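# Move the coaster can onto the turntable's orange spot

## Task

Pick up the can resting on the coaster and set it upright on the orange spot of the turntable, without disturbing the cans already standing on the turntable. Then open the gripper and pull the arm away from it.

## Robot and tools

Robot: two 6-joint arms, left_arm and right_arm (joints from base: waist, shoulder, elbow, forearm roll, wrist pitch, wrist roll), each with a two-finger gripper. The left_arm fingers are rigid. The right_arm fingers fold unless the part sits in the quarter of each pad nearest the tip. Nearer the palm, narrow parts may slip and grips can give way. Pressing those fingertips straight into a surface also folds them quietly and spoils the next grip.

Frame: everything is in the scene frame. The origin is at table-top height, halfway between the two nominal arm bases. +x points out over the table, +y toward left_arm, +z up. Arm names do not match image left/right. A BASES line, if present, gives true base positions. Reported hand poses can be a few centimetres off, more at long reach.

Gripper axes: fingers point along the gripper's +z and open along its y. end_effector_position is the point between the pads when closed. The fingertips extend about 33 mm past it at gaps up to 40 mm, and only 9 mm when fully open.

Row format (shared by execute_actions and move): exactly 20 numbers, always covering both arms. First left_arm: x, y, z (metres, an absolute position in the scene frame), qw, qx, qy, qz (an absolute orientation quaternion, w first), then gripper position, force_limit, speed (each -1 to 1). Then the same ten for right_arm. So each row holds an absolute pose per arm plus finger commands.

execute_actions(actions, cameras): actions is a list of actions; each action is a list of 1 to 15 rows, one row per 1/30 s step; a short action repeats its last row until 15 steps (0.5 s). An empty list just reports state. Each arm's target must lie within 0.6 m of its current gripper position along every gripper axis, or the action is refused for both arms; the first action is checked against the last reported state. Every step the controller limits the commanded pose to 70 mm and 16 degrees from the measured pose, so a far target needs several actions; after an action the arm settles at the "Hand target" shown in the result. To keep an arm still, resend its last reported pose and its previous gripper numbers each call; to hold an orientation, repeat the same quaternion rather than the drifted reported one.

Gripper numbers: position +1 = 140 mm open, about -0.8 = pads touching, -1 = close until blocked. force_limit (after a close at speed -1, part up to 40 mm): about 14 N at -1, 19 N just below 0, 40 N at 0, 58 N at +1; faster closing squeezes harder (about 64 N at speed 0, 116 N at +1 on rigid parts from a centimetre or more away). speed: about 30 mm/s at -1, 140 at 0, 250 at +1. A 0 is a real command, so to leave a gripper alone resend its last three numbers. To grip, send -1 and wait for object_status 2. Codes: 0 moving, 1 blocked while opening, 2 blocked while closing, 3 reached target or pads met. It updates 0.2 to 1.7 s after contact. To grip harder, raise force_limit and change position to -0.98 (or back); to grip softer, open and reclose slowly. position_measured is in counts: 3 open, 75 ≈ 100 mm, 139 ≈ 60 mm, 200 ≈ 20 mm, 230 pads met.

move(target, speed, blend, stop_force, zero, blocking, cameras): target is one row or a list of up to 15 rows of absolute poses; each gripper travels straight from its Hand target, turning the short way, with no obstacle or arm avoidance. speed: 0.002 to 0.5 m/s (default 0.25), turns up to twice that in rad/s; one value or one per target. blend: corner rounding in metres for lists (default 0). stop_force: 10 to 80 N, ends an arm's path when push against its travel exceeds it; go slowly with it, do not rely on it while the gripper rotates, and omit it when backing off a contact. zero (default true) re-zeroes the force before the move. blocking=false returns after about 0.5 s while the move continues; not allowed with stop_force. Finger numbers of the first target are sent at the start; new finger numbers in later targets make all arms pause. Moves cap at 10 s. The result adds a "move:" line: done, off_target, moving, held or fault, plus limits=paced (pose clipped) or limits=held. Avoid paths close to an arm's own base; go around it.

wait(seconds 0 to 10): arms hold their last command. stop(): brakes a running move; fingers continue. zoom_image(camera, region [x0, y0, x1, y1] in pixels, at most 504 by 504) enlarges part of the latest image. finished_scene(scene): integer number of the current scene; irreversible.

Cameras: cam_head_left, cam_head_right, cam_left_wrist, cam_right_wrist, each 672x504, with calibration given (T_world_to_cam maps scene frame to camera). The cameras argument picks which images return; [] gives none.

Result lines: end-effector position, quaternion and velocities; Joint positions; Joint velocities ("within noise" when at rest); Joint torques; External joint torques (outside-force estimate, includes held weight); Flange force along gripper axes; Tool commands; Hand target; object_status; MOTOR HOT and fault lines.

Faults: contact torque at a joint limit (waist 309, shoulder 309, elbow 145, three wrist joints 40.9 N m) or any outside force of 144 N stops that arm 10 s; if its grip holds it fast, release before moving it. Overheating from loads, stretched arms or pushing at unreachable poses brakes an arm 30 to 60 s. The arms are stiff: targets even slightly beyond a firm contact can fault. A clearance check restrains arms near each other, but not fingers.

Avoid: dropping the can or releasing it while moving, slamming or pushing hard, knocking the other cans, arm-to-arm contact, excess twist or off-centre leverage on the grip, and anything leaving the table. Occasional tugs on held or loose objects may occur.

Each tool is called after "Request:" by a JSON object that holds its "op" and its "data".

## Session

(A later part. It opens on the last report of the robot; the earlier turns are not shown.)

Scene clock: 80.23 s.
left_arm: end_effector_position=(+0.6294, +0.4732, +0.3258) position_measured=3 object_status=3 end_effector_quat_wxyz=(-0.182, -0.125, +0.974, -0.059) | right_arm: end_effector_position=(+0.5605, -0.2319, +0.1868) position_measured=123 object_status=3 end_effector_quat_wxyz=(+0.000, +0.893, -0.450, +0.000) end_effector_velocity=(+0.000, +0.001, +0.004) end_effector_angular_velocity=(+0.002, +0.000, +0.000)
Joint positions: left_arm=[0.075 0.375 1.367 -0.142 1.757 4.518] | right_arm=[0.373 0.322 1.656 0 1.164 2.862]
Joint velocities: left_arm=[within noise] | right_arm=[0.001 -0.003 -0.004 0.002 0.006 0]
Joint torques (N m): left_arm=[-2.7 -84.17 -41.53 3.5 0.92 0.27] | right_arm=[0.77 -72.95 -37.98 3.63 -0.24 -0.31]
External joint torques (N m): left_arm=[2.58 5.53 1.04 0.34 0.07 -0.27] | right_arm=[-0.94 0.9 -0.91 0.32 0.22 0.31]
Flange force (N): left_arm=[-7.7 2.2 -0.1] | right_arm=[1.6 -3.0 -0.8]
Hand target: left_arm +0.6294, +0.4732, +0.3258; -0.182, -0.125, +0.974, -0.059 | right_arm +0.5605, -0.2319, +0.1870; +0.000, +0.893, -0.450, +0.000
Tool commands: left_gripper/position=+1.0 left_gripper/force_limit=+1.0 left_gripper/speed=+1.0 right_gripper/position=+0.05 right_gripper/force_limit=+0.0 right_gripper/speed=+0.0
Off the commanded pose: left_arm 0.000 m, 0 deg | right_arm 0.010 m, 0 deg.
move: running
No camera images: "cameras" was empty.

Request:
{"op": "wait", "data": {"seconds": 10, "cameras": []}}

Request:
{"op": "wait", "data": {"seconds": 0.75, "cameras": []}}

Request:
{"op": "move", "data": {"target": [[0.6294,0.4732,0.3258,-0.182,-0.125,0.974,-0.059,1,1,1,0.5839,-0.2063,0.197,0,0.893,-0.45,0,0.05,0,0],[0.6294,0.4732,0.3258,-0.182,-0.125,0.974,-0.059,1,1,1,0.6000,-0.1755,0.187,0,0.893,-0.45,0,0.05,0,0],[0.6294,0.4732,0.3258,-0.182,-0.125,0.974,-0.059,1,1,1,0.6075,-0.1416,0.161,0,0.893,-0.45,0,0.05,0,0],[0.6294,0.4732,0.3258,-0.182,-0.125,0.974,-0.059,1,1,1,0.6060,-0.1069,0.1365,0,0.893,-0.45,0,0.05,0,0],[0.6294,0.4732,0.3258,-0.182,-0.125,0.974,-0.059,1,1,1,0.5955,-0.0738,0.1365,0,0.893,-0.45,0,0.05,0,0],[0.6294,0.4732,0.3258,-0.182,-0.125,0.974,-0.059,1,1,1,0.5769,-0.0445,0.1365,0,0.893,-0.45,0,0.05,0,0],[0.6294,0.4732,0.3258,-0.182,-0.125,0.974,-0.059,1,1,1,0.5513,-0.0210,0.1365,0,0.893,-0.45,0,0.05,0,0],[0.6294,0.4732,0.3258,-0.182,-0.125,0.974,-0.059,1,1,1,0.5205,-0.0050,0.1365,0,0.893,-0.45,0,0.05,0,0]], "speed": [0.0908,0.0945,0.1135,0.1108,0.0908,0.0908,0.0908,0.0908], "blend": 0.012, "blocking": false, "cameras": []}}

Request:
{"op": "wait", "data": {"seconds": 1.45, "cameras": ["cam_right_wrist"]}}

Request:
{"op": "move", "data": {"target": [[0.6294,0.4732,0.3258,-0.182,-0.125,0.974,-0.059,1,1,1,0.5834,-0.0537,0.1365,0,0.893,-0.45,0,-1,0,-0.7],[0.6294,0.4732,0.3258,-0.182,-0.125,0.974,-0.059,1,1,1,0.5600,-0.0281,0.1365,0,0.893,-0.45,0,-1,0,-0.7],[0.6294,0.4732,0.3258,-0.182,-0.125,0.974,-0.059,1,1,1,0.5307,-0.0095,0.1365,0,0.893,-0.45,0,-1,0,-0.7],[0.6294,0.4732,0.3258,-0.182,-0.125,0.974,-0.059,1,1,1,0.4976,0.0010,0.1365,0,0.893,-0.45,0,-1,0,-0.7]], "speed": 0.0908, "blend": 0.012, "blocking": false, "cameras": []}}

Request:
{"op": "wait", "data": {"seconds": 0.2, "cameras": ["cam_right_wrist"]}}

Request:
{"op": "move", "data": {"target": [[0.6294,0.4732,0.3258,-0.182,-0.125,0.974,-0.059,1,1,1,0.5089,-0.0015,0.19,0,0.893,-0.45,0,-1,0,-0.7],[0.6294,0.4732,0.3258,-0.182,-0.125,0.974,-0.059,1,1,1,0.4629,0.0025,0.245,0,0.893,-0.45,0,-1,0,-0.7]], "speed": [0.13,0.14], "blend": 0.02, "cameras": ["cam_right_wrist","cam_head_left"]}}

Scene clock: 82.97 s.
left_arm: end_effector_position=(+0.6294, +0.4732, +0.3258) position_measured=3 object_status=3 end_effector_quat_wxyz=(-0.182, -0.125, +0.974, -0.059) | right_arm: end_effector_position=(+0.5605, -0.2319, +0.1970) position_measured=123 object_status=3 end_effector_quat_wxyz=(+0.000, +0.893, -0.450, +0.000)
Joint positions: left_arm=[0.075 0.375 1.367 -0.142 1.757 4.518] | right_arm=[0.373 0.316 1.645 0 1.181 2.862]
Joint velocities: within noise
Joint torques (N m): left_arm=[-2.63 -84.06 -41.66 3.49 0.91 0.26] | right_arm=[0.55 -74.07 -37.32 3.69 -0.19 -0.34]
External joint torques (N m): left_arm=[2.56 5.31 1.11 0.36 0.07 -0.26] | right_arm=[-0.6 2.34 -1.98 0.3 0.17 0.34]
Flange force (N): left_arm=[-7.3 2.3 0.1] | right_arm=[2.1 -7.4 -1.0]
Hand target: left_arm +0.6294, +0.4732, +0.3258; -0.182, -0.125, +0.974, -0.059 | right_arm +0.5605, -0.2319, +0.1970; +0.000, +0.893, -0.450, +0.000
Tool commands: left_gripper/position=+1.0 left_gripper/force_limit=+1.0 left_gripper/speed=+1.0 right_gripper/position=+0.05 right_gripper/force_limit=+0.0 right_gripper/speed=+0.0
Off the commanded pose: left_arm 0.000 m, 0 deg | right_arm 0.000 m, 0 deg.
earlier move: done
wait: 2.20 of 10 s (the move ended)
No camera images: "cameras" was empty.

Scene clock: 83.73 s.
left_arm: end_effector_position=(+0.6294, +0.4732, +0.3258) position_measured=3 object_status=3 end_effector_quat_wxyz=(-0.182, -0.125, +0.974, -0.059) | right_arm: end_effector_position=(+0.5605, -0.2319, +0.1970) position_measured=123 object_status=3 end_effector_quat_wxyz=(+0.000, +0.893, -0.450, +0.000)
Joint positions: left_arm=[0.075 0.375 1.367 -0.142 1.757 4.518] | right_arm=[0.373 0.316 1.645 0 1.181 2.862]
Joint velocities: within noise
Joint torques (N m): left_arm=[-2.55 -84.27 -41.6 3.51 0.95 0.3] | right_arm=[1.4 -74.26 -37.41 3.68 -0.21 -0.29]
External joint torques (N m): left_arm=[2.4 5.62 1.08 0.33 0.04 -0.31] | right_arm=[-1.41 2.57 -1.84 0.31 0.19 0.29]
Flange force (N): left_arm=[-7.7 1.9 0.0] | right_arm=[3.3 -7.1 -0.8]
Hand target: left_arm +0.6294, +0.4732, +0.3258; -0.182, -0.125, +0.974, -0.059 | right_arm +0.5605, -0.2319, +0.1970; +0.000, +0.893, -0.450, +0.000
Tool commands: left_gripper/position=+1.0 left_gripper/force_limit=+1.0 left_gripper/speed=+1.0 right_gripper/position=+0.05 right_gripper/force_limit=+0.0 right_gripper/speed=+0.0
Off the commanded pose: left_arm 0.000 m, 0 deg | right_arm 0.000 m, 0 deg.
wait: 0.77 s; at rest by 0.17 s
No camera images: "cameras" was empty.

Scene clock: 84.23 s.
left_arm: end_effector_position=(+0.6294, +0.4732, +0.3258) position_measured=3 object_status=3 end_effector_quat_wxyz=(-0.182, -0.125, +0.974, -0.059) | right_arm: end_effector_position=(+0.5855, -0.2024, +0.1954) position_measured=123 object_status=3 end_effector_quat_wxyz=(+0.000, +0.893, -0.450, +0.000) end_effector_velocity=(+0.049, +0.077, -0.018) end_effector_angular_velocity=(-0.001, +0.000, +0.000)
Joint positions: left_arm=[0.075 0.375 1.367 -0.142 1.757 4.518] | right_arm=[0.398 0.369 1.573 0 1.199 2.888]
Joint velocities: left_arm=[within noise] | right_arm=[0.072 0.125 -0.145 0 0.021 0.072]
Joint torques (N m): left_arm=[-2.69 -84.38 -41.66 3.53 0.89 0.24] | right_arm=[2.47 -79.04 -36.74 3.66 -0.37 -0.31]
External joint torques (N m): left_arm=[2.48 5.85 1.17 0.31 0.09 -0.24] | right_arm=[-1.61 3.09 -2.28 0.32 0.35 0.31]
Flange force (N): left_arm=[-8.0 2.1 0.0] | right_arm=[3.7 -9.1 -1.2]
Hand target: left_arm +0.6294, +0.4732, +0.3258; -0.182, -0.125, +0.974, -0.059 | right_arm +0.5880, -0.1983, +0.1944; +0.000, +0.893, -0.450, +0.000
Tool commands: left_gripper/position=+1.0 left_gripper/force_limit=+1.0 left_gripper/speed=+1.0 right_gripper/position=+0.05 right_gripper/force_limit=+0.0 right_gripper/speed=+0.0
Off the commanded pose: left_arm 0.000 m, 0 deg | right_arm 0.216 m, 0 deg.
move: running; path passed 0 of 8 targets
No camera images: "cameras" was empty.

Scene clock: 85.70 s.
left_arm: end_effector_position=(+0.6294, +0.4732, +0.3258) position_measured=3 object_status=3 end_effector_quat_wxyz=(-0.182, -0.125, +0.974, -0.059) | right_arm: end_effector_position=(+0.5957, -0.0762, +0.1365) position_measured=123 object_status=3 end_effector_quat_wxyz=(+0.000, +0.893, -0.450, +0.000) end_effector_velocity=(-0.036, +0.081, -0.001) end_effector_angular_velocity=(-0.001, +0.001, +0.000)
Joint positions: left_arm=[0.075 0.375 1.367 -0.142 1.757 4.518] | right_arm=[0.538 0.509 1.476 0 1.157 3.027]
Joint velocities: left_arm=[within noise] | right_arm=[0.108 0.021 -0.032 0 0.013 0.108]
Joint torques (N m): left_arm=[-2.54 -84.24 -41.74 3.5 0.92 0.23] | right_arm=[0.19 -93.02 -35.81 3.62 -0.43 -0.29]
External joint torques (N m): left_arm=[2.36 5.63 1.25 0.33 0.07 -0.24] | right_arm=[-0.38 2.46 -2.86 0.31 0.45 0.29]
Flange force (N): left_arm=[-7.5 2.0 0.3] | right_arm=[0.9 -10.8 -1.7]
Hand target: left_arm +0.6294, +0.4732, +0.3258; -0.182, -0.125, +0.974, -0.059 | right_arm +0.5935, -0.0715, +0.1365; +0.000, +0.893, -0.450, +0.000
Tool commands: left_gripper/position=+1.0 left_gripper/force_limit=+1.0 left_gripper/speed=+1.0 right_gripper/position=+0.05 right_gripper/force_limit=+0.0 right_gripper/speed=+0.0
Off the commanded pose: left_arm 0.000 m, 0 deg | right_arm 0.104 m, 0 deg.
earlier move: running; path passed 4 of 8 targets
wait: 1.47 s; no rest
camera_calibration:
cam_right_wrist: T_world_to_cam=[[-0.804653, -0.593269, 0.0237827, 0.438176], [-0.550418, 0.760358, 0.344813, 0.343333], [-0.22265, 0.264365, -0.93837, 0.424316], [0, 0, 0, 1]] pos_world=[0.636031, -0.113274, 0.269359]
Images, in order (width x height): cam_right_wrist 672x504.

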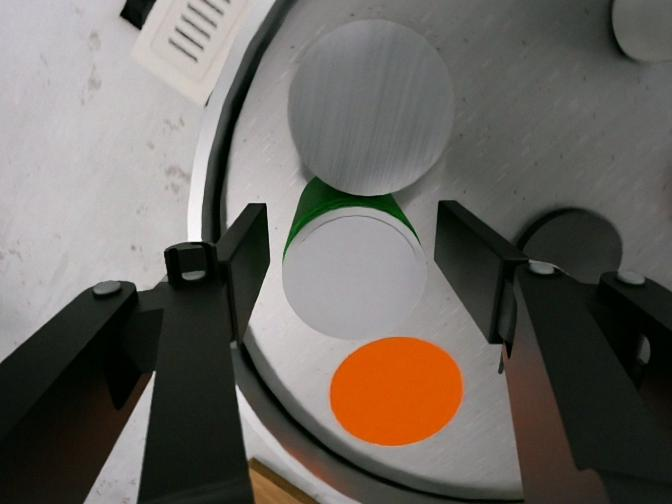

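Scene clock: 86.20 s.
left_arm: end_effector_position=(+0.6294, +0.4732, +0.3258) position_measured=3 object_status=3 end_effector_quat_wxyz=(-0.182, -0.125, +0.974, -0.059) | right_arm: end_effector_position=(+0.5702, -0.0392, +0.1366) position_measured=153 object_status=0 end_effector_quat_wxyz=(+0.000, +0.893, -0.450, +0.000) end_effector_velocity=(-0.063, +0.068, +0.000) end_effector_angular_velocity=(+0.000, +0.001, -0.002)
Joint positions: left_arm=[0.075 0.375 1.367 -0.142 1.757 4.518] | right_arm=[0.593 0.508 1.477 0 1.156 3.083]
Joint velocities: left_arm=[within noise] | right_arm=[0.111 -0.017 0.027 0.001 -0.01 0.113]
Joint torques (N m): left_arm=[-2.72 -84.27 -41.53 3.49 0.87 0.24] | right_arm=[-0.65 -84.01 -32.12 3.66 -0.04 -0.33]
External joint torques (N m): left_arm=[2.66 5.73 1.03 0.35 0.11 -0.25] | right_arm=[0.96 -6.17 -6.93 0.31 0.03 0.33]
Flange force (N): left_arm=[-8.1 2.3 -0.3] | right_arm=[-1.5 -7.3 -10.4]
Hand target: left_arm +0.6294, +0.4732, +0.3258; -0.182, -0.125, +0.974, -0.059 | right_arm +0.5665, -0.0353, +0.1365; +0.000, +0.893, -0.450, +0.000
Tool commands: left_gripper/position=+1.0 left_gripper/force_limit=+1.0 left_gripper/speed=+1.0 right_gripper/position=-1.0 right_gripper/force_limit=+0.0 right_gripper/speed=-0.7
Off the commanded pose: left_arm 0.000 m, 0 deg | right_arm 0.083 m, 0 deg.
earlier move: replaced; path passed 4 of 8 targets
move: running; path passed 1 of 4 targets; blend cut to 0.0086 m at target 1
No camera images: "cameras" was empty.

Scene clock: 86.40 s.
left_arm: end_effector_position=(+0.6294, +0.4732, +0.3258) position_measured=3 object_status=3 end_effector_quat_wxyz=(-0.182, -0.125, +0.974, -0.059) | right_arm: end_effector_position=(+0.5570, -0.0268, +0.1365) position_measured=154 object_status=0 end_effector_quat_wxyz=(+0.000, +0.893, -0.450, +0.000) end_effector_velocity=(-0.072, +0.057, +0.001) end_effector_angular_velocity=(+0.001, -0.001, -0.001)
Joint positions: left_arm=[0.075 0.375 1.367 -0.142 1.757 4.518] | right_arm=[0.615 0.503 1.485 0 1.154 3.104]
Joint velocities: left_arm=[within noise] | right_arm=[0.109 -0.035 0.055 0.001 -0.021 0.109]
Joint torques (N m): left_arm=[-2.35 -84.49 -41.63 3.5 0.92 0.23] | right_arm=[2.45 -81.45 -30.18 3.63 -0.08 0.14]
External joint torques (N m): left_arm=[2.36 5.88 1.15 0.35 0.06 -0.23] | right_arm=[-1.25 -8.99 -8.38 0.32 0.11 -0.14]
Flange force (N): left_arm=[-8.1 1.9 0.0] | right_arm=[1.7 -6.4 -13.8]
Hand target: left_arm +0.6294, +0.4732, +0.3258; -0.182, -0.125, +0.974, -0.059 | right_arm +0.5528, -0.0237, +0.1365; +0.000, +0.893, -0.450, +0.000
Tool commands: left_gripper/position=+1.0 left_gripper/force_limit=+1.0 left_gripper/speed=+1.0 right_gripper/position=-1.0 right_gripper/force_limit=+0.0 right_gripper/speed=-0.7
Off the commanded pose: left_arm 0.000 m, 0 deg | right_arm 0.066 m, 0 deg.
earlier move: running; path passed 1 of 4 targets; blend cut to 0.0086 m at target 1
wait: 0.20 s; no rest
camera_calibration:
cam_right_wrist: T_world_to_cam=[[-0.804659, -0.59326, 0.0238009, 0.43643], [-0.550404, 0.760366, 0.344818, 0.284459], [-0.222664, 0.264361, -0.938368, 0.402676], [0, 0, 0, 1]] pos_world=[0.597406, -0.0638279, 0.269384]
Images, in order (width x height): cam_right_wrist 672x504.

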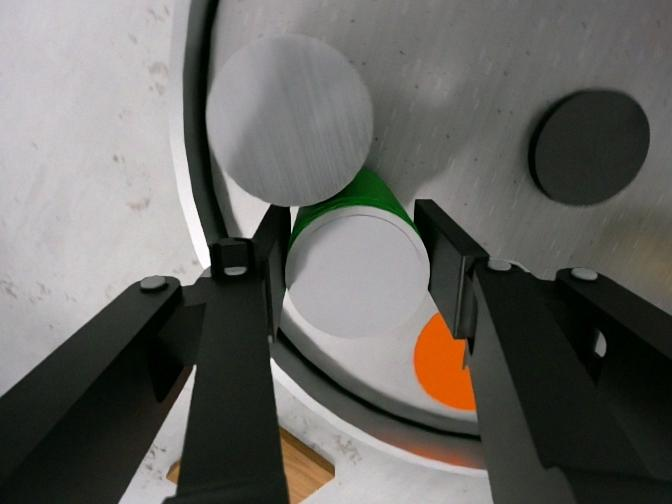

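Scene clock: 87.80 s.
left_arm: end_effector_position=(+0.6294, +0.4732, +0.3258) position_measured=3 object_status=3 end_effector_quat_wxyz=(-0.182, -0.125, +0.974, -0.059) | right_arm: end_effector_position=(+0.4629, +0.0025, +0.2450) position_measured=154 object_status=2 end_effector_quat_wxyz=(+0.000, +0.893, -0.450, +0.000)
Joint positions: left_arm=[0.075 0.375 1.367 -0.142 1.757 4.518] | right_arm=[0.718 0.362 1.49 0 1.29 3.207]
Joint velocities: within noise
Joint torques (N m): left_arm=[-2.74 -84.02 -41.56 3.51 0.92 0.25] | right_arm=[0.74 -82.29 -39.93 3.84 -0.09 -0.26]
External joint torques (N m): left_arm=[2.69 5.48 1.16 0.33 0.07 -0.25] | right_arm=[-0.85 4.13 -1.06 0.31 0.08 0.26]
Flange force (N): left_arm=[-7.5 2.4 0.1] | right_arm=[-0.2 -8.8 0.4]
Hand target: left_arm +0.6294, +0.4732, +0.3258; -0.182, -0.125, +0.974, -0.059 | right_arm +0.4629, +0.0025, +0.2450; +0.000, +0.893, -0.450, +0.000
Off the commanded pose: left_arm 0.000 m, 0 deg | right_arm 0.000 m, 0 deg.
earlier move: replaced; path passed 1 of 4 targets; blend cut to 0.0086 m at target 1
move: done
camera_calibration:
cam_right_wrist: T_world_to_cam=[[-0.804659, -0.593258, 0.0238472, 0.375406], [-0.550412, 0.760401, 0.344728, 0.173006], [-0.222646, 0.264263, -0.9384, 0.475766], [0, 0, 0, 1]] pos_world=[0.503225, -0.0345681, 0.377866]
Images, in order (width x height): cam_head_left 672x504, cam_right_wrist 672x504.

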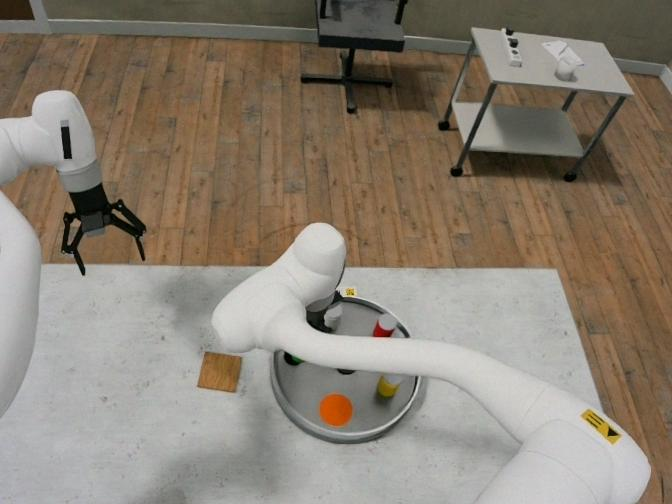

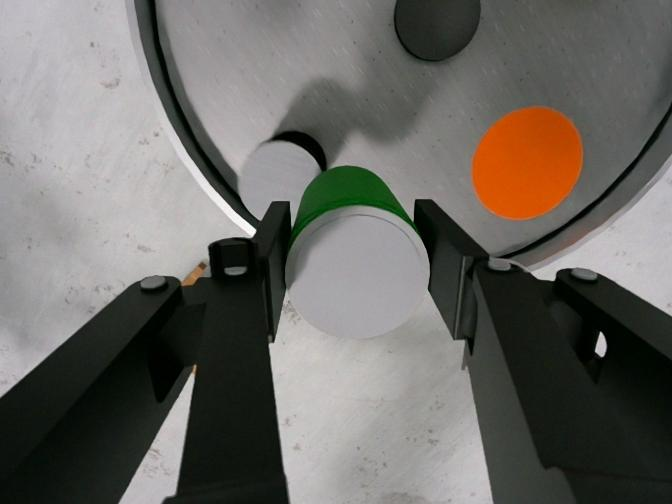

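Request:
{"op": "move", "data": {"target": [0.6294,0.4732,0.3258,-0.182,-0.125,0.974,-0.059,1,1,1,0.5605,-0.2319,0.257,0,0.893,-0.45,0,-1,0,-0.7], "speed": 0.2, "cameras": ["cam_right_wrist"]}}

Scene clock: 89.97 s.
left_arm: end_effector_position=(+0.6294, +0.4732, +0.3258) position_measured=3 object_status=3 end_effector_quat_wxyz=(-0.182, -0.125, +0.974, -0.059) | right_arm: end_effector_position=(+0.5605, -0.2319, +0.2570) position_measured=154 object_status=2 end_effector_quat_wxyz=(+0.000, +0.893, -0.450, +0.000)
Joint positions: left_arm=[0.075 0.375 1.367 -0.142 1.757 4.518] | right_arm=[0.373 0.284 1.574 0 1.284 2.862]
Joint velocities: within noise
Joint torques (N m): left_arm=[-2.45 -84.37 -41.58 3.49 0.95 0.25] | right_arm=[0.9 -73.62 -40.42 4.12 -0.24 -0.3]
External joint torques (N m): left_arm=[2.55 5.81 1.12 0.35 0.04 -0.26] | right_arm=[-0.82 3.41 -0.39 0.03 0.22 0.3]
Flange force (N): left_arm=[-8.0 2.1 0.0] | right_arm=[2.1 -5.8 0.7]
Hand target: left_arm +0.6294, +0.4732, +0.3258; -0.182, -0.125, +0.974, -0.059 | right_arm +0.5605, -0.2319, +0.2570; +0.000, +0.893, -0.450, +0.000
Off the commanded pose: left_arm 0.000 m, 0 deg | right_arm 0.000 m, 0 deg.
move: done
camera_calibration:
cam_right_wrist: T_world_to_cam=[[-0.80463, -0.593297, 0.0238639, 0.31455], [-0.550483, 0.760424, 0.344563, 0.400935], [-0.222575, 0.264109, -0.93846, 0.570677], [0, 0, 0, 1]] pos_world=[0.600823, -0.268979, 0.389903]
Images, in order (width x height): cam_right_wrist 672x504.

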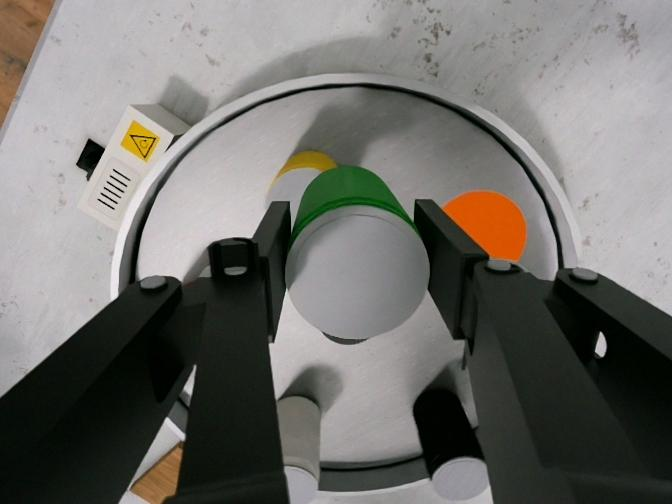

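Request:
{"op": "wait", "data": {"seconds": 6.6, "cameras": []}}

Request:
{"op": "move", "data": {"target": [0.6294,0.4732,0.3258,-0.182,-0.125,0.974,-0.059,1,1,1,0.5605,-0.2319,0.245,0,0.893,-0.45,0,-1,0,-0.7], "speed": 0.004, "blocking": false, "cameras": []}}

Scene clock: 96.70 s.
left_arm: end_effector_position=(+0.6294, +0.4732, +0.3258) position_measured=3 object_status=3 end_effector_quat_wxyz=(-0.182, -0.125, +0.974, -0.059) | right_arm: end_effector_position=(+0.5605, -0.2319, +0.2570) position_measured=154 object_status=2 end_effector_quat_wxyz=(+0.000, +0.893, -0.450, +0.000)
Joint positions: left_arm=[0.075 0.375 1.367 -0.142 1.757 4.518] | right_arm=[0.373 0.284 1.574 0 1.284 2.862]
Joint velocities: within noise
Joint torques (N m): left_arm=[-2.85 -84.26 -41.52 3.48 0.92 0.28] | right_arm=[0.78 -73.89 -39.91 3.79 -0.18 -0.25]
External joint torques (N m): left_arm=[2.79 5.61 1.02 0.36 0.07 -0.28] | right_arm=[-0.66 3.65 -0.94 0.37 0.16 0.25]
Flange force (N): left_arm=[-7.9 2.4 -0.3] | right_arm=[2.3 -7.3 0.2]
Hand target: left_arm +0.6294, +0.4732, +0.3258; -0.182, -0.125, +0.974, -0.059 | right_arm +0.5605, -0.2319, +0.2570; +0.000, +0.893, -0.450, +0.000
Tool commands: left_gripper/position=+1.0 left_gripper/force_limit=+1.0 left_gripper/speed=+1.0 right_gripper/position=-1.0 right_gripper/force_limit=+0.0 right_gripper/speed=-0.7
Off the commanded pose: left_arm 0.000 m, 0 deg | right_arm 0.000 m, 0 deg.
wait: 6.60 s; at rest by 0.03 s
No camera images: "cameras" was empty.

Scene clock: 97.20 s.
left_arm: end_effector_position=(+0.6294, +0.4732, +0.3258) position_measured=3 object_status=3 end_effector_quat_wxyz=(-0.182, -0.125, +0.974, -0.059) | right_arm: end_effector_position=(+0.5605, -0.2319, +0.2552) position_measured=154 object_status=2 end_effector_quat_wxyz=(+0.000, +0.893, -0.450, +0.000) end_effector_velocity=(+0.000, +0.000, -0.004) end_effector_angular_velocity=(+0.000, +0.000, +0.000)
Joint positions: left_arm=[0.075 0.375 1.367 -0.142 1.757 4.518] | right_arm=[0.373 0.284 1.576 0 1.281 2.862]
Joint velocities: left_arm=[within noise] | right_arm=[0 0.001 0.006 0 -0.008 0]
Joint torques (N m): left_arm=[-2.77 -84.28 -41.55 3.5 0.91 0.27] | right_arm=[1.06 -71.91 -39.64 3.8 0.24 -0.26]
External joint torques (N m): left_arm=[2.87 5.59 1.04 0.35 0.07 -0.27] | right_arm=[-0.89 1.45 -1.12 0.35 -0.25 0.26]
Flange force (N): left_arm=[-7.9 2.5 -0.2] | right_arm=[1.9 -4.1 -0.3]
Hand target: left_arm +0.6294, +0.4732, +0.3258; -0.182, -0.125, +0.974, -0.059 | right_arm +0.5605, -0.2319, +0.2550; +0.000, +0.893, -0.450, +0.000
Tool commands: left_gripper/position=+1.0 left_gripper/force_limit=+1.0 left_gripper/speed=+1.0 right_gripper/position=-1.0 right_gripper/force_limit=+0.0 right_gripper/speed=-0.7
Off the commanded pose: left_arm 0.000 m, 0 deg | right_arm 0.010 m, 0 deg.
move: running
No camera images: "cameras" was empty.

Request:
{"op": "wait", "data": {"seconds": 10, "cameras": []}}

Request:
{"op": "wait", "data": {"seconds": 0.65, "cameras": []}}

Request:
{"op": "move", "data": {"target": [[0.6294,0.4732,0.3258,-0.182,-0.125,0.974,-0.059,1,1,1,0.5839,-0.2063,0.245,0,0.893,-0.45,0,-1,0,-0.7],[0.6294,0.4732,0.3258,-0.182,-0.125,0.974,-0.059,1,1,1,0.6000,-0.1755,0.222,0,0.893,-0.45,0,-1,0,-0.7],[0.6294,0.4732,0.3258,-0.182,-0.125,0.974,-0.059,1,1,1,0.6075,-0.1416,0.182,0,0.893,-0.45,0,-1,0,-0.7],[0.6294,0.4732,0.3258,-0.182,-0.125,0.974,-0.059,1,1,1,0.6060,-0.1069,0.150,0,0.893,-0.45,0,-1,0,-0.7],[0.6294,0.4732,0.3258,-0.182,-0.125,0.974,-0.059,1,1,1,0.5955,-0.0738,0.1385,0,0.893,-0.45,0,-1,0,-0.7],[0.6294,0.4732,0.3258,-0.182,-0.125,0.974,-0.059,1,1,1,0.5769,-0.0445,0.137,0,0.893,-0.45,0,-1,0,-0.7],[0.6294,0.4732,0.3258,-0.182,-0.125,0.974,-0.059,1,1,1,0.5513,-0.0210,0.137,0,0.893,-0.45,0,-1,0,-0.7],[0.6294,0.4732,0.3258,-0.182,-0.125,0.974,-0.059,1,1,1,0.5205,-0.0050,0.137,0,0.893,-0.45,0,-1,0,-0.7],[0.6294,0.4732,0.3258,-0.182,-0.125,0.974,-0.059,1,1,1,0.4866,0.0025,0.137,0,0.893,-0.45,0,-1,0,-0.7]], "speed": [0.0908,0.1089,0.1384,0.1234,0.0957,0.0908,0.0908,0.0908,0.0908], "blend": 0.012, "blocking": false, "cameras": []}}

Request:
{"op": "wait", "data": {"seconds": 1.97, "cameras": ["cam_right_wrist"]}}

Request:
{"op": "move", "data": {"target": [[0.6294,0.4732,0.3258,-0.182,-0.125,0.974,-0.059,1,1,1,0.5410,-0.0148,0.137,0,0.893,-0.45,0,0.05,0,-0.3],[0.6294,0.4732,0.3258,-0.182,-0.125,0.974,-0.059,1,1,1,0.5089,-0.0015,0.137,0,0.893,-0.45,0,0.05,0,-0.3],[0.6294,0.4732,0.3258,-0.182,-0.125,0.974,-0.059,1,1,1,0.4745,0.0030,0.137,0,0.893,-0.45,0,0.05,0,-0.3],[0.6294,0.4732,0.3258,-0.182,-0.125,0.974,-0.059,1,1,1,0.4401,-0.0015,0.137,0,0.893,-0.45,0,0.05,0,-0.3]], "speed": 0.0908, "blend": 0.012, "blocking": false, "cameras": []}}

Request:
{"op": "wait", "data": {"seconds": 0.13, "cameras": ["cam_right_wrist"]}}

Request:
{"op": "move", "data": {"target": [[0.6294,0.4732,0.3258,-0.182,-0.125,0.974,-0.059,1,1,1,0.4791,0.0029,0.18,0,0.893,-0.45,0,0.05,0,-0.3],[0.6294,0.4732,0.3258,-0.182,-0.125,0.974,-0.059,1,1,1,0.4401,-0.0015,0.245,0,0.893,-0.45,0,0.05,0,-0.3]], "speed": [0.139,0.175], "blend": 0.015, "cameras": ["cam_right_wrist","cam_head_left"]}}

Scene clock: 99.93 s.
left_arm: end_effector_position=(+0.6294, +0.4732, +0.3258) position_measured=3 object_status=3 end_effector_quat_wxyz=(-0.182, -0.125, +0.974, -0.059) | right_arm: end_effector_position=(+0.5605, -0.2319, +0.2450) position_measured=154 object_status=2 end_effector_quat_wxyz=(+0.000, +0.893, -0.450, +0.000)
Joint positions: left_arm=[0.075 0.375 1.367 -0.142 1.757 4.518] | right_arm=[0.373 0.289 1.589 0 1.263 2.862]
Joint velocities: within noise
Joint torques (N m): left_arm=[-2.76 -84.04 -41.56 3.51 0.91 0.26] | right_arm=[0.54 -74.15 -39.47 3.76 -0.19 -0.26]
External joint torques (N m): left_arm=[2.79 5.26 1 0.34 0.08 -0.26] | right_arm=[-0.56 3.64 -1.03 0.34 0.18 0.26]
Flange force (N): left_arm=[-7.4 2.5 -0.2] | right_arm=[2.2 -7.5 0.2]
Hand target: left_arm +0.6294, +0.4732, +0.3258; -0.182, -0.125, +0.974, -0.059 | right_arm +0.5605, -0.2319, +0.2450; +0.000, +0.893, -0.450, +0.000
Tool commands: left_gripper/position=+1.0 left_gripper/force_limit=+1.0 left_gripper/speed=+1.0 right_gripper/position=-1.0 right_gripper/force_limit=+0.0 right_gripper/speed=-0.7
Off the commanded pose: left_arm 0.000 m, 0 deg | right_arm 0.000 m, 0 deg.
earlier move: done
wait: 2.23 of 10 s (the move ended)
No camera images: "cameras" was empty.

Scene clock: 100.60 s.
left_arm: end_effector_position=(+0.6294, +0.4732, +0.3258) position_measured=3 object_status=3 end_effector_quat_wxyz=(-0.182, -0.125, +0.974, -0.059) | right_arm: end_effector_position=(+0.5605, -0.2319, +0.2450) position_measured=154 object_status=2 end_effector_quat_wxyz=(+0.000, +0.893, -0.450, +0.000)
Joint positions: left_arm=[0.075 0.375 1.367 -0.142 1.757 4.518] | right_arm=[0.373 0.289 1.589 0 1.263 2.862]
Joint velocities: within noise
Joint torques (N m): left_arm=[-2.79 -84.59 -41.65 3.47 0.87 0.27] | right_arm=[1.47 -74.54 -39.77 3.81 -0.2 -0.27]
External joint torques (N m): left_arm=[2.83 6.01 1.24 0.37 0.12 -0.28] | right_arm=[-1.55 4.7 -0.53 0.29 0.18 0.27]
Flange force (N): left_arm=[-8.2 2.5 0.0] | right_arm=[3.7 -7.7 1.3]
Hand target: left_arm +0.6294, +0.4732, +0.3258; -0.182, -0.125, +0.974, -0.059 | right_arm +0.5605, -0.2319, +0.2450; +0.000, +0.893, -0.450, +0.000
Tool commands: left_gripper/position=+1.0 left_gripper/force_limit=+1.0 left_gripper/speed=+1.0 right_gripper/position=-1.0 right_gripper/force_limit=+0.0 right_gripper/speed=-0.7
Off the commanded pose: left_arm 0.000 m, 0 deg | right_arm 0.000 m, 0 deg.
wait: 0.67 s; at rest by 0.17 s
No camera images: "cameras" was empty.

Scene clock: 101.10 s.
left_arm: end_effector_position=(+0.6294, +0.4732, +0.3258) position_measured=3 object_status=3 end_effector_quat_wxyz=(-0.182, -0.125, +0.974, -0.059) | right_arm: end_effector_position=(+0.5851, -0.2031, +0.2419) position_measured=154 object_status=2 end_effector_quat_wxyz=(+0.000, +0.893, -0.450, +0.000) end_effector_velocity=(+0.047, +0.075, -0.040) end_effector_angular_velocity=(-0.001, +0.005, -0.001)
Joint positions: left_arm=[0.075 0.375 1.367 -0.142 1.757 4.518] | right_arm=[0.397 0.344 1.521 0 1.277 2.887]
Joint velocities: left_arm=[within noise] | right_arm=[0.069 0.135 -0.113 0.001 -0.017 0.07]
Joint torques (N m): left_arm=[-2.75 -84.34 -41.53 3.47 0.92 0.23] | right_arm=[1.43 -76.22 -38.06 3.67 -0.08 -0.4]
External joint torques (N m): left_arm=[2.99 5.58 1.03 0.39 0.06 -0.23] | right_arm=[-0.97 1.66 -1.38 0.36 0.08 0.4]
Flange force (N): left_arm=[-7.9 2.8 -0.2] | right_arm=[1.9 -5.3 -1.0]
Hand target: left_arm +0.6294, +0.4732, +0.3258; -0.182, -0.125, +0.974, -0.059 | right_arm +0.5879, -0.1985, +0.2392; +0.000, +0.893, -0.450, +0.000
Tool commands: left_gripper/position=+1.0 left_gripper/force_limit=+1.0 left_gripper/speed=+1.0 right_gripper/position=-1.0 right_gripper/force_limit=+0.0 right_gripper/speed=-0.7
Off the commanded pose: left_arm 0.000 m, 0 deg | right_arm 0.251 m, 0 deg.
move: running; path passed 0 of 9 targets
No camera images: "cameras" was empty.

Scene clock: 103.10 s.
left_arm: end_effector_position=(+0.6294, +0.4732, +0.3258) position_measured=3 object_status=3 end_effector_quat_wxyz=(-0.182, -0.125, +0.974, -0.059) | right_arm: end_effector_position=(+0.5692, -0.0375, +0.1370) position_measured=154 object_status=2 end_effector_quat_wxyz=(+0.000, +0.893, -0.450, +0.000) end_effector_velocity=(-0.067, +0.061, -0.001) end_effector_angular_velocity=(-0.002, +0.003, +0.002)
Joint positions: left_arm=[0.075 0.375 1.367 -0.142 1.757 4.518] | right_arm=[0.596 0.508 1.476 0 1.157 3.085]
Joint velocities: left_arm=[within noise] | right_arm=[0.108 -0.025 0.042 -0.001 -0.013 0.107]
Joint torques (N m): left_arm=[-2.52 -84.32 -41.56 3.49 0.92 0.26] | right_arm=[-1.35 -93.8 -37.58 3.61 -0.25 -0.51]
External joint torques (N m): left_arm=[2.38 5.66 1.06 0.35 0.07 -0.26] | right_arm=[1.06 3.28 -1.28 0.33 0.27 0.51]
Flange force (N): left_arm=[-7.9 1.9 -0.1] | right_arm=[-1.8 -8.2 0.5]
Hand target: left_arm +0.6294, +0.4732, +0.3258; -0.182, -0.125, +0.974, -0.059 | right_arm +0.5654, -0.0340, +0.1370; +0.000, +0.893, -0.450, +0.000
Tool commands: left_gripper/position=+1.0 left_gripper/force_limit=+1.0 left_gripper/speed=+1.0 right_gripper/position=-1.0 right_gripper/force_limit=+0.0 right_gripper/speed=-0.7
Off the commanded pose: left_arm 0.000 m, 0 deg | right_arm 0.092 m, 0 deg.
earlier move: running; path passed 6 of 9 targets
wait: 2.00 s; no rest
camera_calibration:
cam_right_wrist: T_world_to_cam=[[-0.804644, -0.593277, 0.0238606, 0.439864], [-0.550409, 0.760371, 0.344798, 0.29917], [-0.222704, 0.264306, -0.938374, 0.408654], [0, 0, 0, 1]] pos_world=[0.609609, -0.0745283, 0.269821]
Images, in order (width x height): cam_right_wrist 672x504.

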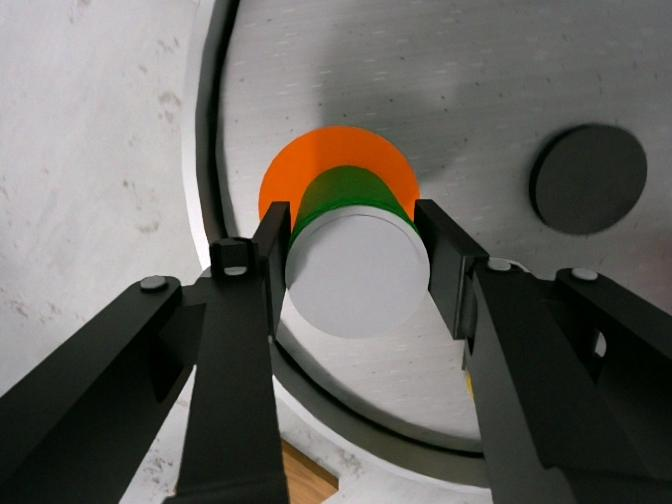

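Scene clock: 103.60 s.
left_arm: end_effector_position=(+0.6294, +0.4732, +0.3258) position_measured=3 object_status=3 end_effector_quat_wxyz=(-0.182, -0.125, +0.974, -0.059) | right_arm: end_effector_position=(+0.5326, -0.0114, +0.1370) position_measured=123 object_status=0 end_effector_quat_wxyz=(+0.000, +0.893, -0.450, +0.000) end_effector_velocity=(-0.082, +0.037, +0.000) end_effector_angular_velocity=(+0.000, +0.000, +0.000)
Joint positions: left_arm=[0.075 0.375 1.367 -0.142 1.757 4.518] | right_arm=[0.648 0.489 1.507 0 1.146 3.137]
Joint velocities: left_arm=[within noise] | right_arm=[0.098 -0.059 0.094 0 -0.035 0.098]
Joint torques (N m): left_arm=[-2.51 -84.39 -41.56 3.52 0.89 0.25] | right_arm=[3.9 -91.78 -37.05 3.57 -0.09 -0.54]
External joint torques (N m): left_arm=[2.84 5.62 1.05 0.34 0.09 -0.25] | right_arm=[-3.39 3.39 -1.25 0.33 0.12 0.55]
Flange force (N): left_arm=[-7.9 2.5 -0.2] | right_arm=[3.2 -8.0 0.9]
Hand target: left_arm +0.6294, +0.4732, +0.3258; -0.182, -0.125, +0.974, -0.059 | right_arm +0.5278, -0.0094, +0.1370; +0.000, +0.893, -0.450, +0.000
Tool commands: left_gripper/position=+1.0 left_gripper/force_limit=+1.0 left_gripper/speed=+1.0 right_gripper/position=+0.05 right_gripper/force_limit=+0.0 right_gripper/speed=-0.3
Off the commanded pose: left_arm 0.000 m, 0 deg | right_arm 0.093 m, 0 deg.
earlier move: replaced; path passed 6 of 9 targets
move: running; path passed 1 of 4 targets
No camera images: "cameras" was empty.

Scene clock: 103.73 s.
left_arm: end_effector_position=(+0.6294, +0.4732, +0.3258) position_measured=3 object_status=3 end_effector_quat_wxyz=(-0.182, -0.125, +0.974, -0.059) | right_arm: end_effector_position=(+0.5209, -0.0065, +0.1370) position_measured=123 object_status=3 end_effector_quat_wxyz=(+0.000, +0.893, -0.450, +0.000) end_effector_velocity=(-0.085, +0.034, +0.000) end_effector_angular_velocity=(-0.001, +0.001, +0.000)
Joint positions: left_arm=[0.075 0.375 1.367 -0.142 1.757 4.518] | right_arm=[0.662 0.48 1.521 0 1.141 3.151]
Joint velocities: left_arm=[within noise] | right_arm=[0.099 -0.064 0.099 0 -0.034 0.099]
Joint torques (N m): left_arm=[-2.83 -84.17 -41.59 3.51 0.93 0.28] | right_arm=[0.07 -89.64 -36.6 3.63 -0.28 -0.17]
External joint torques (N m): left_arm=[2.88 5.52 1.07 0.34 0.06 -0.28] | right_arm=[0.39 2.82 -1.68 0.28 0.29 0.17]
Flange force (N): left_arm=[-7.7 2.6 -0.1] | right_arm=[-1.1 -8.2 -0.1]
Hand target: left_arm +0.6294, +0.4732, +0.3258; -0.182, -0.125, +0.974, -0.059 | right_arm +0.5166, -0.0048, +0.1370; +0.000, +0.893, -0.450, +0.000
Tool commands: left_gripper/position=+1.0 left_gripper/force_limit=+1.0 left_gripper/speed=+1.0 right_gripper/position=+0.05 right_gripper/force_limit=+0.0 right_gripper/speed=-0.3
Off the commanded pose: left_arm 0.000 m, 0 deg | right_arm 0.081 m, 0 deg.
earlier move: running; path passed 1 of 4 targets
wait: 0.13 s; no rest
camera_calibration:
cam_right_wrist: T_world_to_cam=[[-0.804649, -0.59327, 0.0239081, 0.419311], [-0.55039, 0.760386, 0.344795, 0.248958], [-0.222736, 0.26428, -0.938373, 0.389724], [0, 0, 0, 1]] pos_world=[0.561227, -0.043536, 0.269842]
Images, in order (width x height): cam_right_wrist 672x504.

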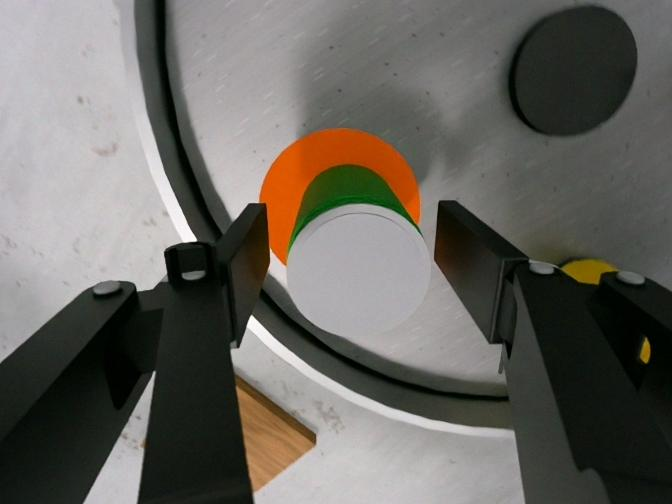

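Scene clock: 104.90 s.
left_arm: end_effector_position=(+0.6294, +0.4732, +0.3258) position_measured=3 object_status=3 end_effector_quat_wxyz=(-0.182, -0.125, +0.974, -0.059) | right_arm: end_effector_position=(+0.4401, -0.0014, +0.2451) position_measured=123 object_status=3 end_effector_quat_wxyz=(+0.000, +0.893, -0.450, +0.000)
Joint positions: left_arm=[0.075 0.375 1.367 -0.142 1.757 4.518] | right_arm=[0.733 0.332 1.531 0 1.278 3.223]
Joint velocities: within noise
Joint torques (N m): left_arm=[-2.83 -84.25 -41.62 3.51 0.92 0.27] | right_arm=[1 -77.53 -38.75 3.8 -0.12 -0.27]
External joint torques (N m): left_arm=[2.82 5.86 1.29 0.32 0.07 -0.28] | right_arm=[-1.05 2.71 -1.94 0.33 0.11 0.27]
Flange force (N): left_arm=[-7.9 2.5 0.2] | right_arm=[0.0 -8.4 -1.3]
Hand target: left_arm +0.6294, +0.4732, +0.3258; -0.182, -0.125, +0.974, -0.059 | right_arm +0.4401, -0.0015, +0.2450; +0.000, +0.893, -0.450, +0.000
Off the commanded pose: left_arm 0.000 m, 0 deg | right_arm 0.000 m, 0 deg.
earlier move: replaced; path passed 1 of 4 targets
move: done
camera_calibration:
cam_right_wrist: T_world_to_cam=[[-0.804675, -0.593242, 0.0237145, 0.354808], [-0.550412, 0.760363, 0.344811, 0.163424], [-0.222588, 0.264408, -0.938372, 0.471769], [0, 0, 0, 1]] pos_world=[0.480466, -0.0385142, 0.377931]
Images, in order (width x height): cam_head_left 672x504, cam_right_wrist 672x504.

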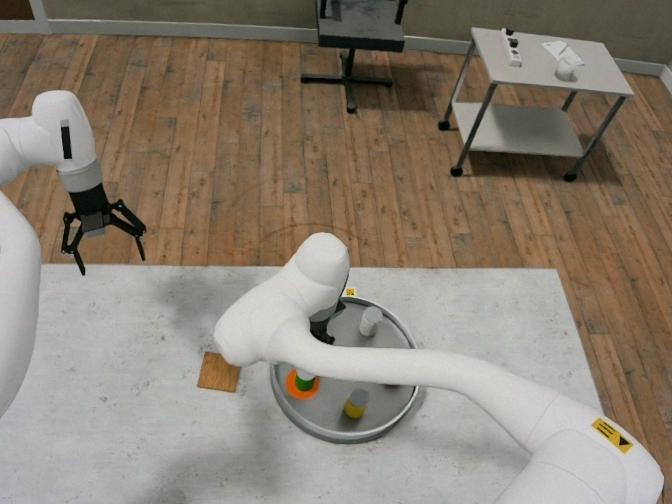

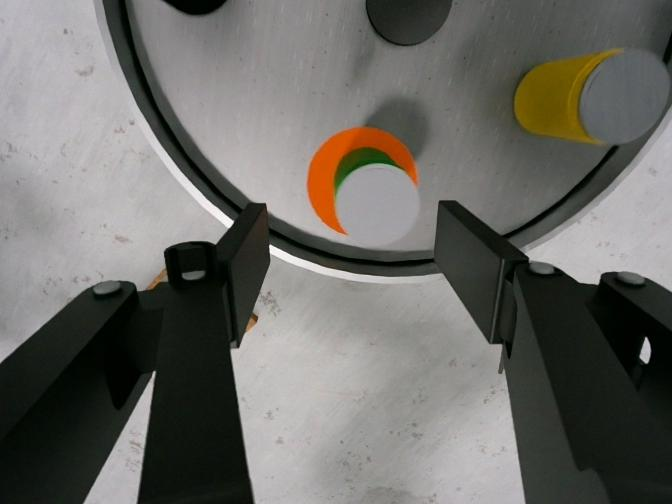

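Request:
{"op": "wait", "data": {"seconds": 0.9, "cameras": ["cam_right_wrist"]}}

Request:
{"op": "wait", "data": {"seconds": 0.8, "cameras": ["cam_right_wrist"]}}

Request:
{"op": "wait", "data": {"seconds": 0.8, "cameras": ["cam_right_wrist"]}}

Request:
{"op": "wait", "data": {"seconds": 0.8, "cameras": ["cam_right_wrist"]}}

Scene clock: 106.03 s.
left_arm: end_effector_position=(+0.6294, +0.4732, +0.3258) position_measured=3 object_status=3 end_effector_quat_wxyz=(-0.182, -0.125, +0.974, -0.059) | right_arm: end_effector_position=(+0.4401, -0.0015, +0.2450) position_measured=123 object_status=3 end_effector_quat_wxyz=(+0.000, +0.893, -0.450, +0.000)
Joint positions: left_arm=[0.075 0.375 1.367 -0.142 1.757 4.518] | right_arm=[0.733 0.332 1.532 0 1.278 3.223]
Joint velocities: within noise
Joint torques (N m): left_arm=[-2.54 -84.33 -41.63 3.49 0.9 0.24] | right_arm=[0.74 -77.13 -38.91 3.77 -0.23 -0.28]
External joint torques (N m): left_arm=[2.92 5.56 1.14 0.37 0.09 -0.24] | right_arm=[-0.85 2.44 -1.71 0.35 0.23 0.28]
Flange force (N): left_arm=[-7.7 2.7 0.0] | right_arm=[-0.2 -7.5 -1.4]
Hand target: left_arm +0.6294, +0.4732, +0.3258; -0.182, -0.125, +0.974, -0.059 | right_arm +0.4401, -0.0015, +0.2450; +0.000, +0.893, -0.450, +0.000
Tool commands: left_gripper/position=+1.0 left_gripper/force_limit=+1.0 left_gripper/speed=+1.0 right_gripper/position=+0.05 right_gripper/force_limit=+0.0 right_gripper/speed=-0.3
Off the commanded pose: left_arm 0.000 m, 0 deg | right_arm 0.000 m, 0 deg.
wait: 0.90 s; at rest from the start
camera_calibration:
cam_right_wrist: T_world_to_cam=[[-0.804661, -0.593254, 0.0238662, 0.35471], [-0.550402, 0.760408, 0.344728, 0.163498], [-0.22266, 0.264254, -0.938399, 0.471735], [0, 0, 0, 1]] pos_world=[0.480448, -0.0385494, 0.377848]
Images, in order (width x height): cam_right_wrist 672x504.

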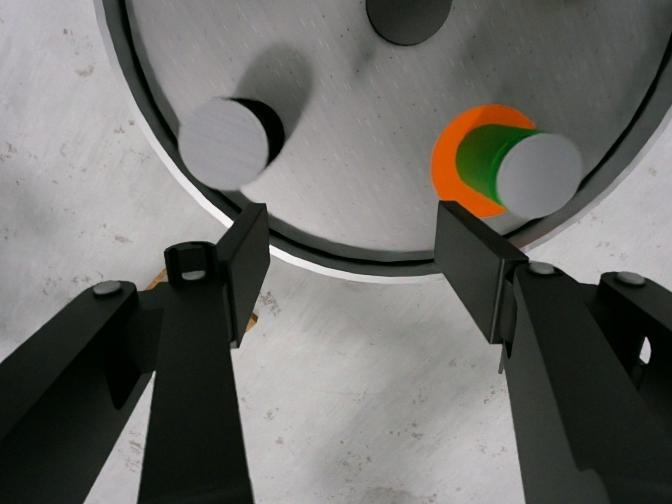

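Scene clock: 106.83 s.
left_arm: end_effector_position=(+0.6294, +0.4732, +0.3258) position_measured=3 object_status=3 end_effector_quat_wxyz=(-0.182, -0.125, +0.974, -0.059) | right_arm: end_effector_position=(+0.4401, -0.0015, +0.2450) position_measured=123 object_status=3 end_effector_quat_wxyz=(+0.000, +0.893, -0.450, +0.000)
Joint positions: left_arm=[0.075 0.375 1.367 -0.142 1.757 4.518] | right_arm=[0.733 0.332 1.532 0 1.278 3.223]
Joint velocities: within noise
Joint torques (N m): left_arm=[-2.53 -84.43 -41.64 3.52 0.93 0.27] | right_arm=[0.65 -77.25 -39.02 3.79 -0.13 -0.28]
External joint torques (N m): left_arm=[2.52 5.69 1.08 0.33 0.05 -0.27] | right_arm=[-0.86 2.59 -1.56 0.33 0.13 0.28]
Flange force (N): left_arm=[-7.9 2.1 -0.1] | right_arm=[-0.2 -7.4 -0.9]
Hand target: left_arm +0.6294, +0.4732, +0.3258; -0.182, -0.125, +0.974, -0.059 | right_arm +0.4401, -0.0015, +0.2450; +0.000, +0.893, -0.450, +0.000
Tool commands: left_gripper/position=+1.0 left_gripper/force_limit=+1.0 left_gripper/speed=+1.0 right_gripper/position=+0.05 right_gripper/force_limit=+0.0 right_gripper/speed=-0.3
Off the commanded pose: left_arm 0.000 m, 0 deg | right_arm 0.000 m, 0 deg.
wait: 0.80 s; at rest by 0.17 s
camera_calibration:
cam_right_wrist: T_world_to_cam=[[-0.804661, -0.593254, 0.0238661, 0.35471], [-0.550402, 0.760408, 0.344729, 0.163498], [-0.22266, 0.264254, -0.938399, 0.471735], [0, 0, 0, 1]] pos_world=[0.480448, -0.0385494, 0.377848]
Images, in order (width x height): cam_right_wrist 672x504.

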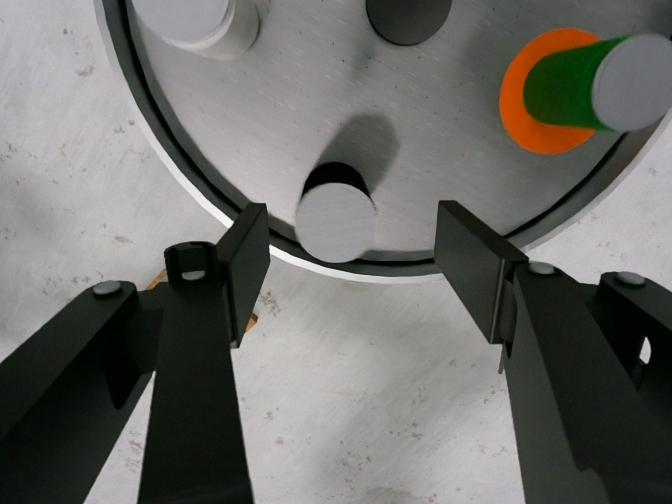

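Scene clock: 107.63 s.
left_arm: end_effector_position=(+0.6294, +0.4732, +0.3258) position_measured=3 object_status=3 end_effector_quat_wxyz=(-0.182, -0.125, +0.974, -0.059) | right_arm: end_effector_position=(+0.4401, -0.0015, +0.2450) position_measured=123 object_status=3 end_effector_quat_wxyz=(+0.000, +0.893, -0.450, +0.000)
Joint positions: left_arm=[0.075 0.375 1.367 -0.142 1.757 4.518] | right_arm=[0.733 0.332 1.532 0 1.278 3.223]
Joint velocities: within noise
Joint torques (N m): left_arm=[-2.74 -84.22 -41.59 3.51 0.87 0.26] | right_arm=[0.6 -77.22 -38.67 3.86 -0.14 -0.31]
External joint torques (N m): left_arm=[2.73 5.54 1.14 0.34 0.12 -0.26] | right_arm=[-0.74 2.88 -1.85 0.25 0.13 0.31]
Flange force (N): left_arm=[-7.6 2.4 0.0] | right_arm=[-0.5 -8.5 -1.2]
Hand target: left_arm +0.6294, +0.4732, +0.3258; -0.182, -0.125, +0.974, -0.059 | right_arm +0.4401, -0.0015, +0.2450; +0.000, +0.893, -0.450, +0.000
Tool commands: left_gripper/position=+1.0 left_gripper/force_limit=+1.0 left_gripper/speed=+1.0 right_gripper/position=+0.05 right_gripper/force_limit=+0.0 right_gripper/speed=-0.3
Off the commanded pose: left_arm 0.000 m, 0 deg | right_arm 0.000 m, 0 deg.
wait: 0.80 s; at rest by 0.17 s
camera_calibration:
cam_right_wrist: T_world_to_cam=[[-0.804662, -0.593254, 0.0238644, 0.354711], [-0.550403, 0.760407, 0.344729, 0.163498], [-0.222658, 0.264255, -0.938399, 0.471735], [0, 0, 0, 1]] pos_world=[0.480448, -0.0385491, 0.377848]
Images, in order (width x height): cam_right_wrist 672x504.

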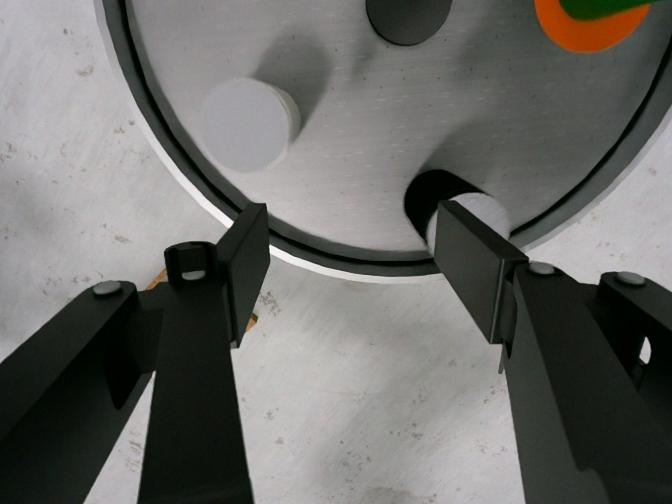

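Scene clock: 108.43 s.
left_arm: end_effector_position=(+0.6294, +0.4732, +0.3258) position_measured=3 object_status=3 end_effector_quat_wxyz=(-0.182, -0.125, +0.974, -0.059) | right_arm: end_effector_position=(+0.4401, -0.0015, +0.2450) position_measured=123 object_status=3 end_effector_quat_wxyz=(+0.000, +0.893, -0.450, +0.000)
Joint positions: left_arm=[0.075 0.375 1.367 -0.142 1.757 4.518] | right_arm=[0.733 0.332 1.532 0 1.278 3.223]
Joint velocities: within noise
Joint torques (N m): left_arm=[-2.39 -84.18 -41.51 3.53 0.94 0.25] | right_arm=[0.91 -77.31 -38.73 3.79 -0.18 -0.32]
External joint torques (N m): left_arm=[2.26 5.67 1.06 0.31 0.05 -0.25] | right_arm=[-0.88 2.44 -2.03 0.35 0.17 0.32]
Flange force (N): left_arm=[-7.8 1.8 -0.1] | right_arm=[-0.3 -8.2 -1.7]
Hand target: left_arm +0.6294, +0.4732, +0.3258; -0.182, -0.125, +0.974, -0.059 | right_arm +0.4401, -0.0015, +0.2450; +0.000, +0.893, -0.450, +0.000
Tool commands: left_gripper/position=+1.0 left_gripper/force_limit=+1.0 left_gripper/speed=+1.0 right_gripper/position=+0.05 right_gripper/force_limit=+0.0 right_gripper/speed=-0.3
Off the commanded pose: left_arm 0.000 m, 0 deg | right_arm 0.000 m, 0 deg.
wait: 0.80 s; at rest by 0.17 s
camera_calibration:
cam_right_wrist: T_world_to_cam=[[-0.804671, -0.593241, 0.0238574, 0.354721], [-0.550392, 0.760414, 0.344729, 0.163504], [-0.222649, 0.264263, -0.938399, 0.471735], [0, 0, 0, 1]] pos_world=[0.480456, -0.0385574, 0.377848]
Images, in order (width x height): cam_right_wrist 672x504.

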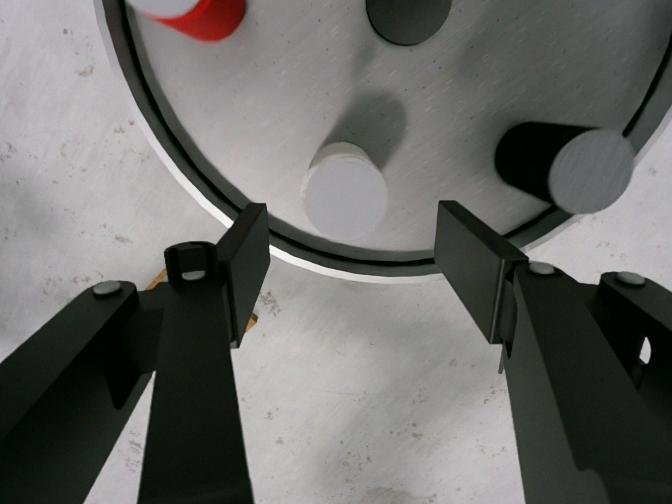

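Request:
{"op": "move", "data": {"target": [0.6294,0.4732,0.3258,-0.182,-0.125,0.974,-0.059,1,1,1,0.5709,-0.2449,0.209,0,0.893,-0.45,0,0.05,0,0], "speed": 0.2, "cameras": ["cam_head_left"]}}

Scene clock: 111.83 s.
left_arm: end_effector_position=(+0.6294, +0.4732, +0.3258) position_measured=3 object_status=3 end_effector_quat_wxyz=(-0.182, -0.125, +0.974, -0.059) | right_arm: end_effector_position=(+0.5709, -0.2449, +0.2090) position_measured=123 object_status=3 end_effector_quat_wxyz=(+0.000, +0.893, -0.450, +0.000)
Joint positions: left_arm=[0.075 0.375 1.367 -0.142 1.757 4.518] | right_arm=[0.35 0.316 1.622 0 1.204 2.84]
Joint velocities: within noise
Joint torques (N m): left_arm=[-2.66 -84.37 -41.64 3.5 0.93 0.24] | right_arm=[0.72 -74.31 -37.71 3.67 -0.29 -0.28]
External joint torques (N m): left_arm=[2.39 5.67 1.09 0.34 0.06 -0.25] | right_arm=[-0.73 2.08 -1.95 0.36 0.27 0.28]
Flange force (N): left_arm=[-7.8 2.0 0.0] | right_arm=[2.4 -6.9 -1.4]
Hand target: left_arm +0.6294, +0.4732, +0.3258; -0.182, -0.125, +0.974, -0.059 | right_arm +0.5709, -0.2449, +0.2090; +0.000, +0.893, -0.450, +0.000
Off the commanded pose: left_arm 0.000 m, 0 deg | right_arm 0.000 m, 0 deg.
move: done
Images, in order (width x height): cam_head_left 672x504.

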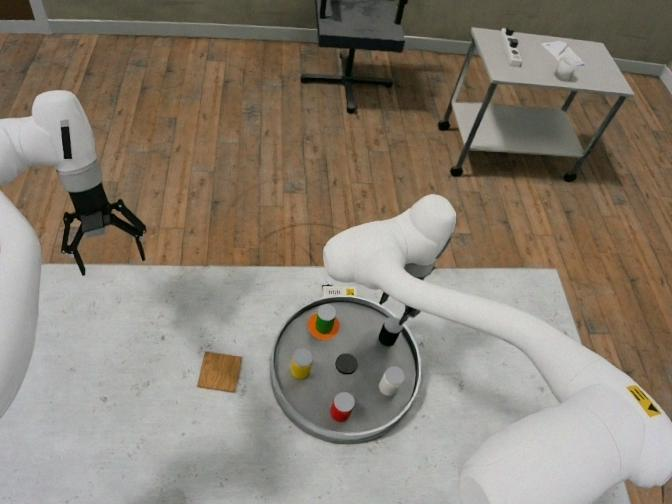

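Request:
{"op": "wait", "data": {"seconds": 5.0, "cameras": []}}

Request:
{"op": "move", "data": {"target": [0.6294,0.4732,0.3258,-0.182,-0.125,0.974,-0.059,1,1,1,0.5709,-0.2449,0.197,0,0.893,-0.45,0,0.05,0,0], "speed": 0.004, "blocking": false, "cameras": []}}

Scene clock: 117.00 s.
left_arm: end_effector_position=(+0.6294, +0.4732, +0.3258) position_measured=3 object_status=3 end_effector_quat_wxyz=(-0.182, -0.125, +0.974, -0.059) | right_arm: end_effector_position=(+0.5709, -0.2449, +0.2090) position_measured=123 object_status=3 end_effector_quat_wxyz=(+0.000, +0.893, -0.450, +0.000)
Joint positions: left_arm=[0.075 0.375 1.367 -0.142 1.757 4.518] | right_arm=[0.35 0.316 1.622 0 1.204 2.84]
Joint velocities: within noise
Joint torques (N m): left_arm=[-2.48 -84.46 -41.7 3.49 0.9 0.23] | right_arm=[0.89 -74.41 -37.74 3.73 -0.16 -0.3]
External joint torques (N m): left_arm=[2.57 5.86 1.24 0.35 0.09 -0.23] | right_arm=[-0.98 2.19 -1.94 0.29 0.14 0.3]
Flange force (N): left_arm=[-7.9 2.2 0.1] | right_arm=[2.8 -6.9 -1.1]
Hand target: left_arm +0.6294, +0.4732, +0.3258; -0.182, -0.125, +0.974, -0.059 | right_arm +0.5709, -0.2449, +0.2090; +0.000, +0.893, -0.450, +0.000
Tool commands: left_gripper/position=+1.0 left_gripper/force_limit=+1.0 left_gripper/speed=+1.0 right_gripper/position=+0.05 right_gripper/force_limit=+0.0 right_gripper/speed=+0.0
Off the commanded pose: left_arm 0.000 m, 0 deg | right_arm 0.000 m, 0 deg.
wait: 5.00 s; at rest from the start
No camera images: "cameras" was empty.

Scene clock: 117.50 s.
left_arm: end_effector_position=(+0.6294, +0.4732, +0.3258) position_measured=3 object_status=3 end_effector_quat_wxyz=(-0.182, -0.125, +0.974, -0.059) | right_arm: end_effector_position=(+0.5709, -0.2449, +0.2072) position_measured=123 object_status=3 end_effector_quat_wxyz=(+0.000, +0.893, -0.450, +0.000) end_effector_velocity=(+0.000, +0.000, -0.004) end_effector_angular_velocity=(-0.001, +0.001, +0.000)
Joint positions: left_arm=[0.075 0.375 1.367 -0.142 1.757 4.518] | right_arm=[0.35 0.317 1.624 0 1.201 2.84]
Joint velocities: left_arm=[within noise] | right_arm=[0 0.003 0.004 0 -0.006 0]
Joint torques (N m): left_arm=[-2.51 -84.45 -41.53 3.52 0.94 0.26] | right_arm=[0.96 -74.06 -37.72 3.68 0.05 -0.24]
External joint torques (N m): left_arm=[2.46 5.9 1.12 0.32 0.05 -0.26] | right_arm=[-1.17 2 -1.91 0.34 -0.08 0.24]
Flange force (N): left_arm=[-8.1 2.0 0.0] | right_arm=[3.0 -6.3 -0.8]
Hand target: left_arm +0.6294, +0.4732, +0.3258; -0.182, -0.125, +0.974, -0.059 | right_arm +0.5709, -0.2449, +0.2070; +0.000, +0.893, -0.450, +0.000
Tool commands: left_gripper/position=+1.0 left_gripper/force_limit=+1.0 left_gripper/speed=+1.0 right_gripper/position=+0.05 right_gripper/force_limit=+0.0 right_gripper/speed=+0.0
Off the commanded pose: left_arm 0.000 m, 0 deg | right_arm 0.010 m, 0 deg.
move: running
No camera images: "cameras" was empty.


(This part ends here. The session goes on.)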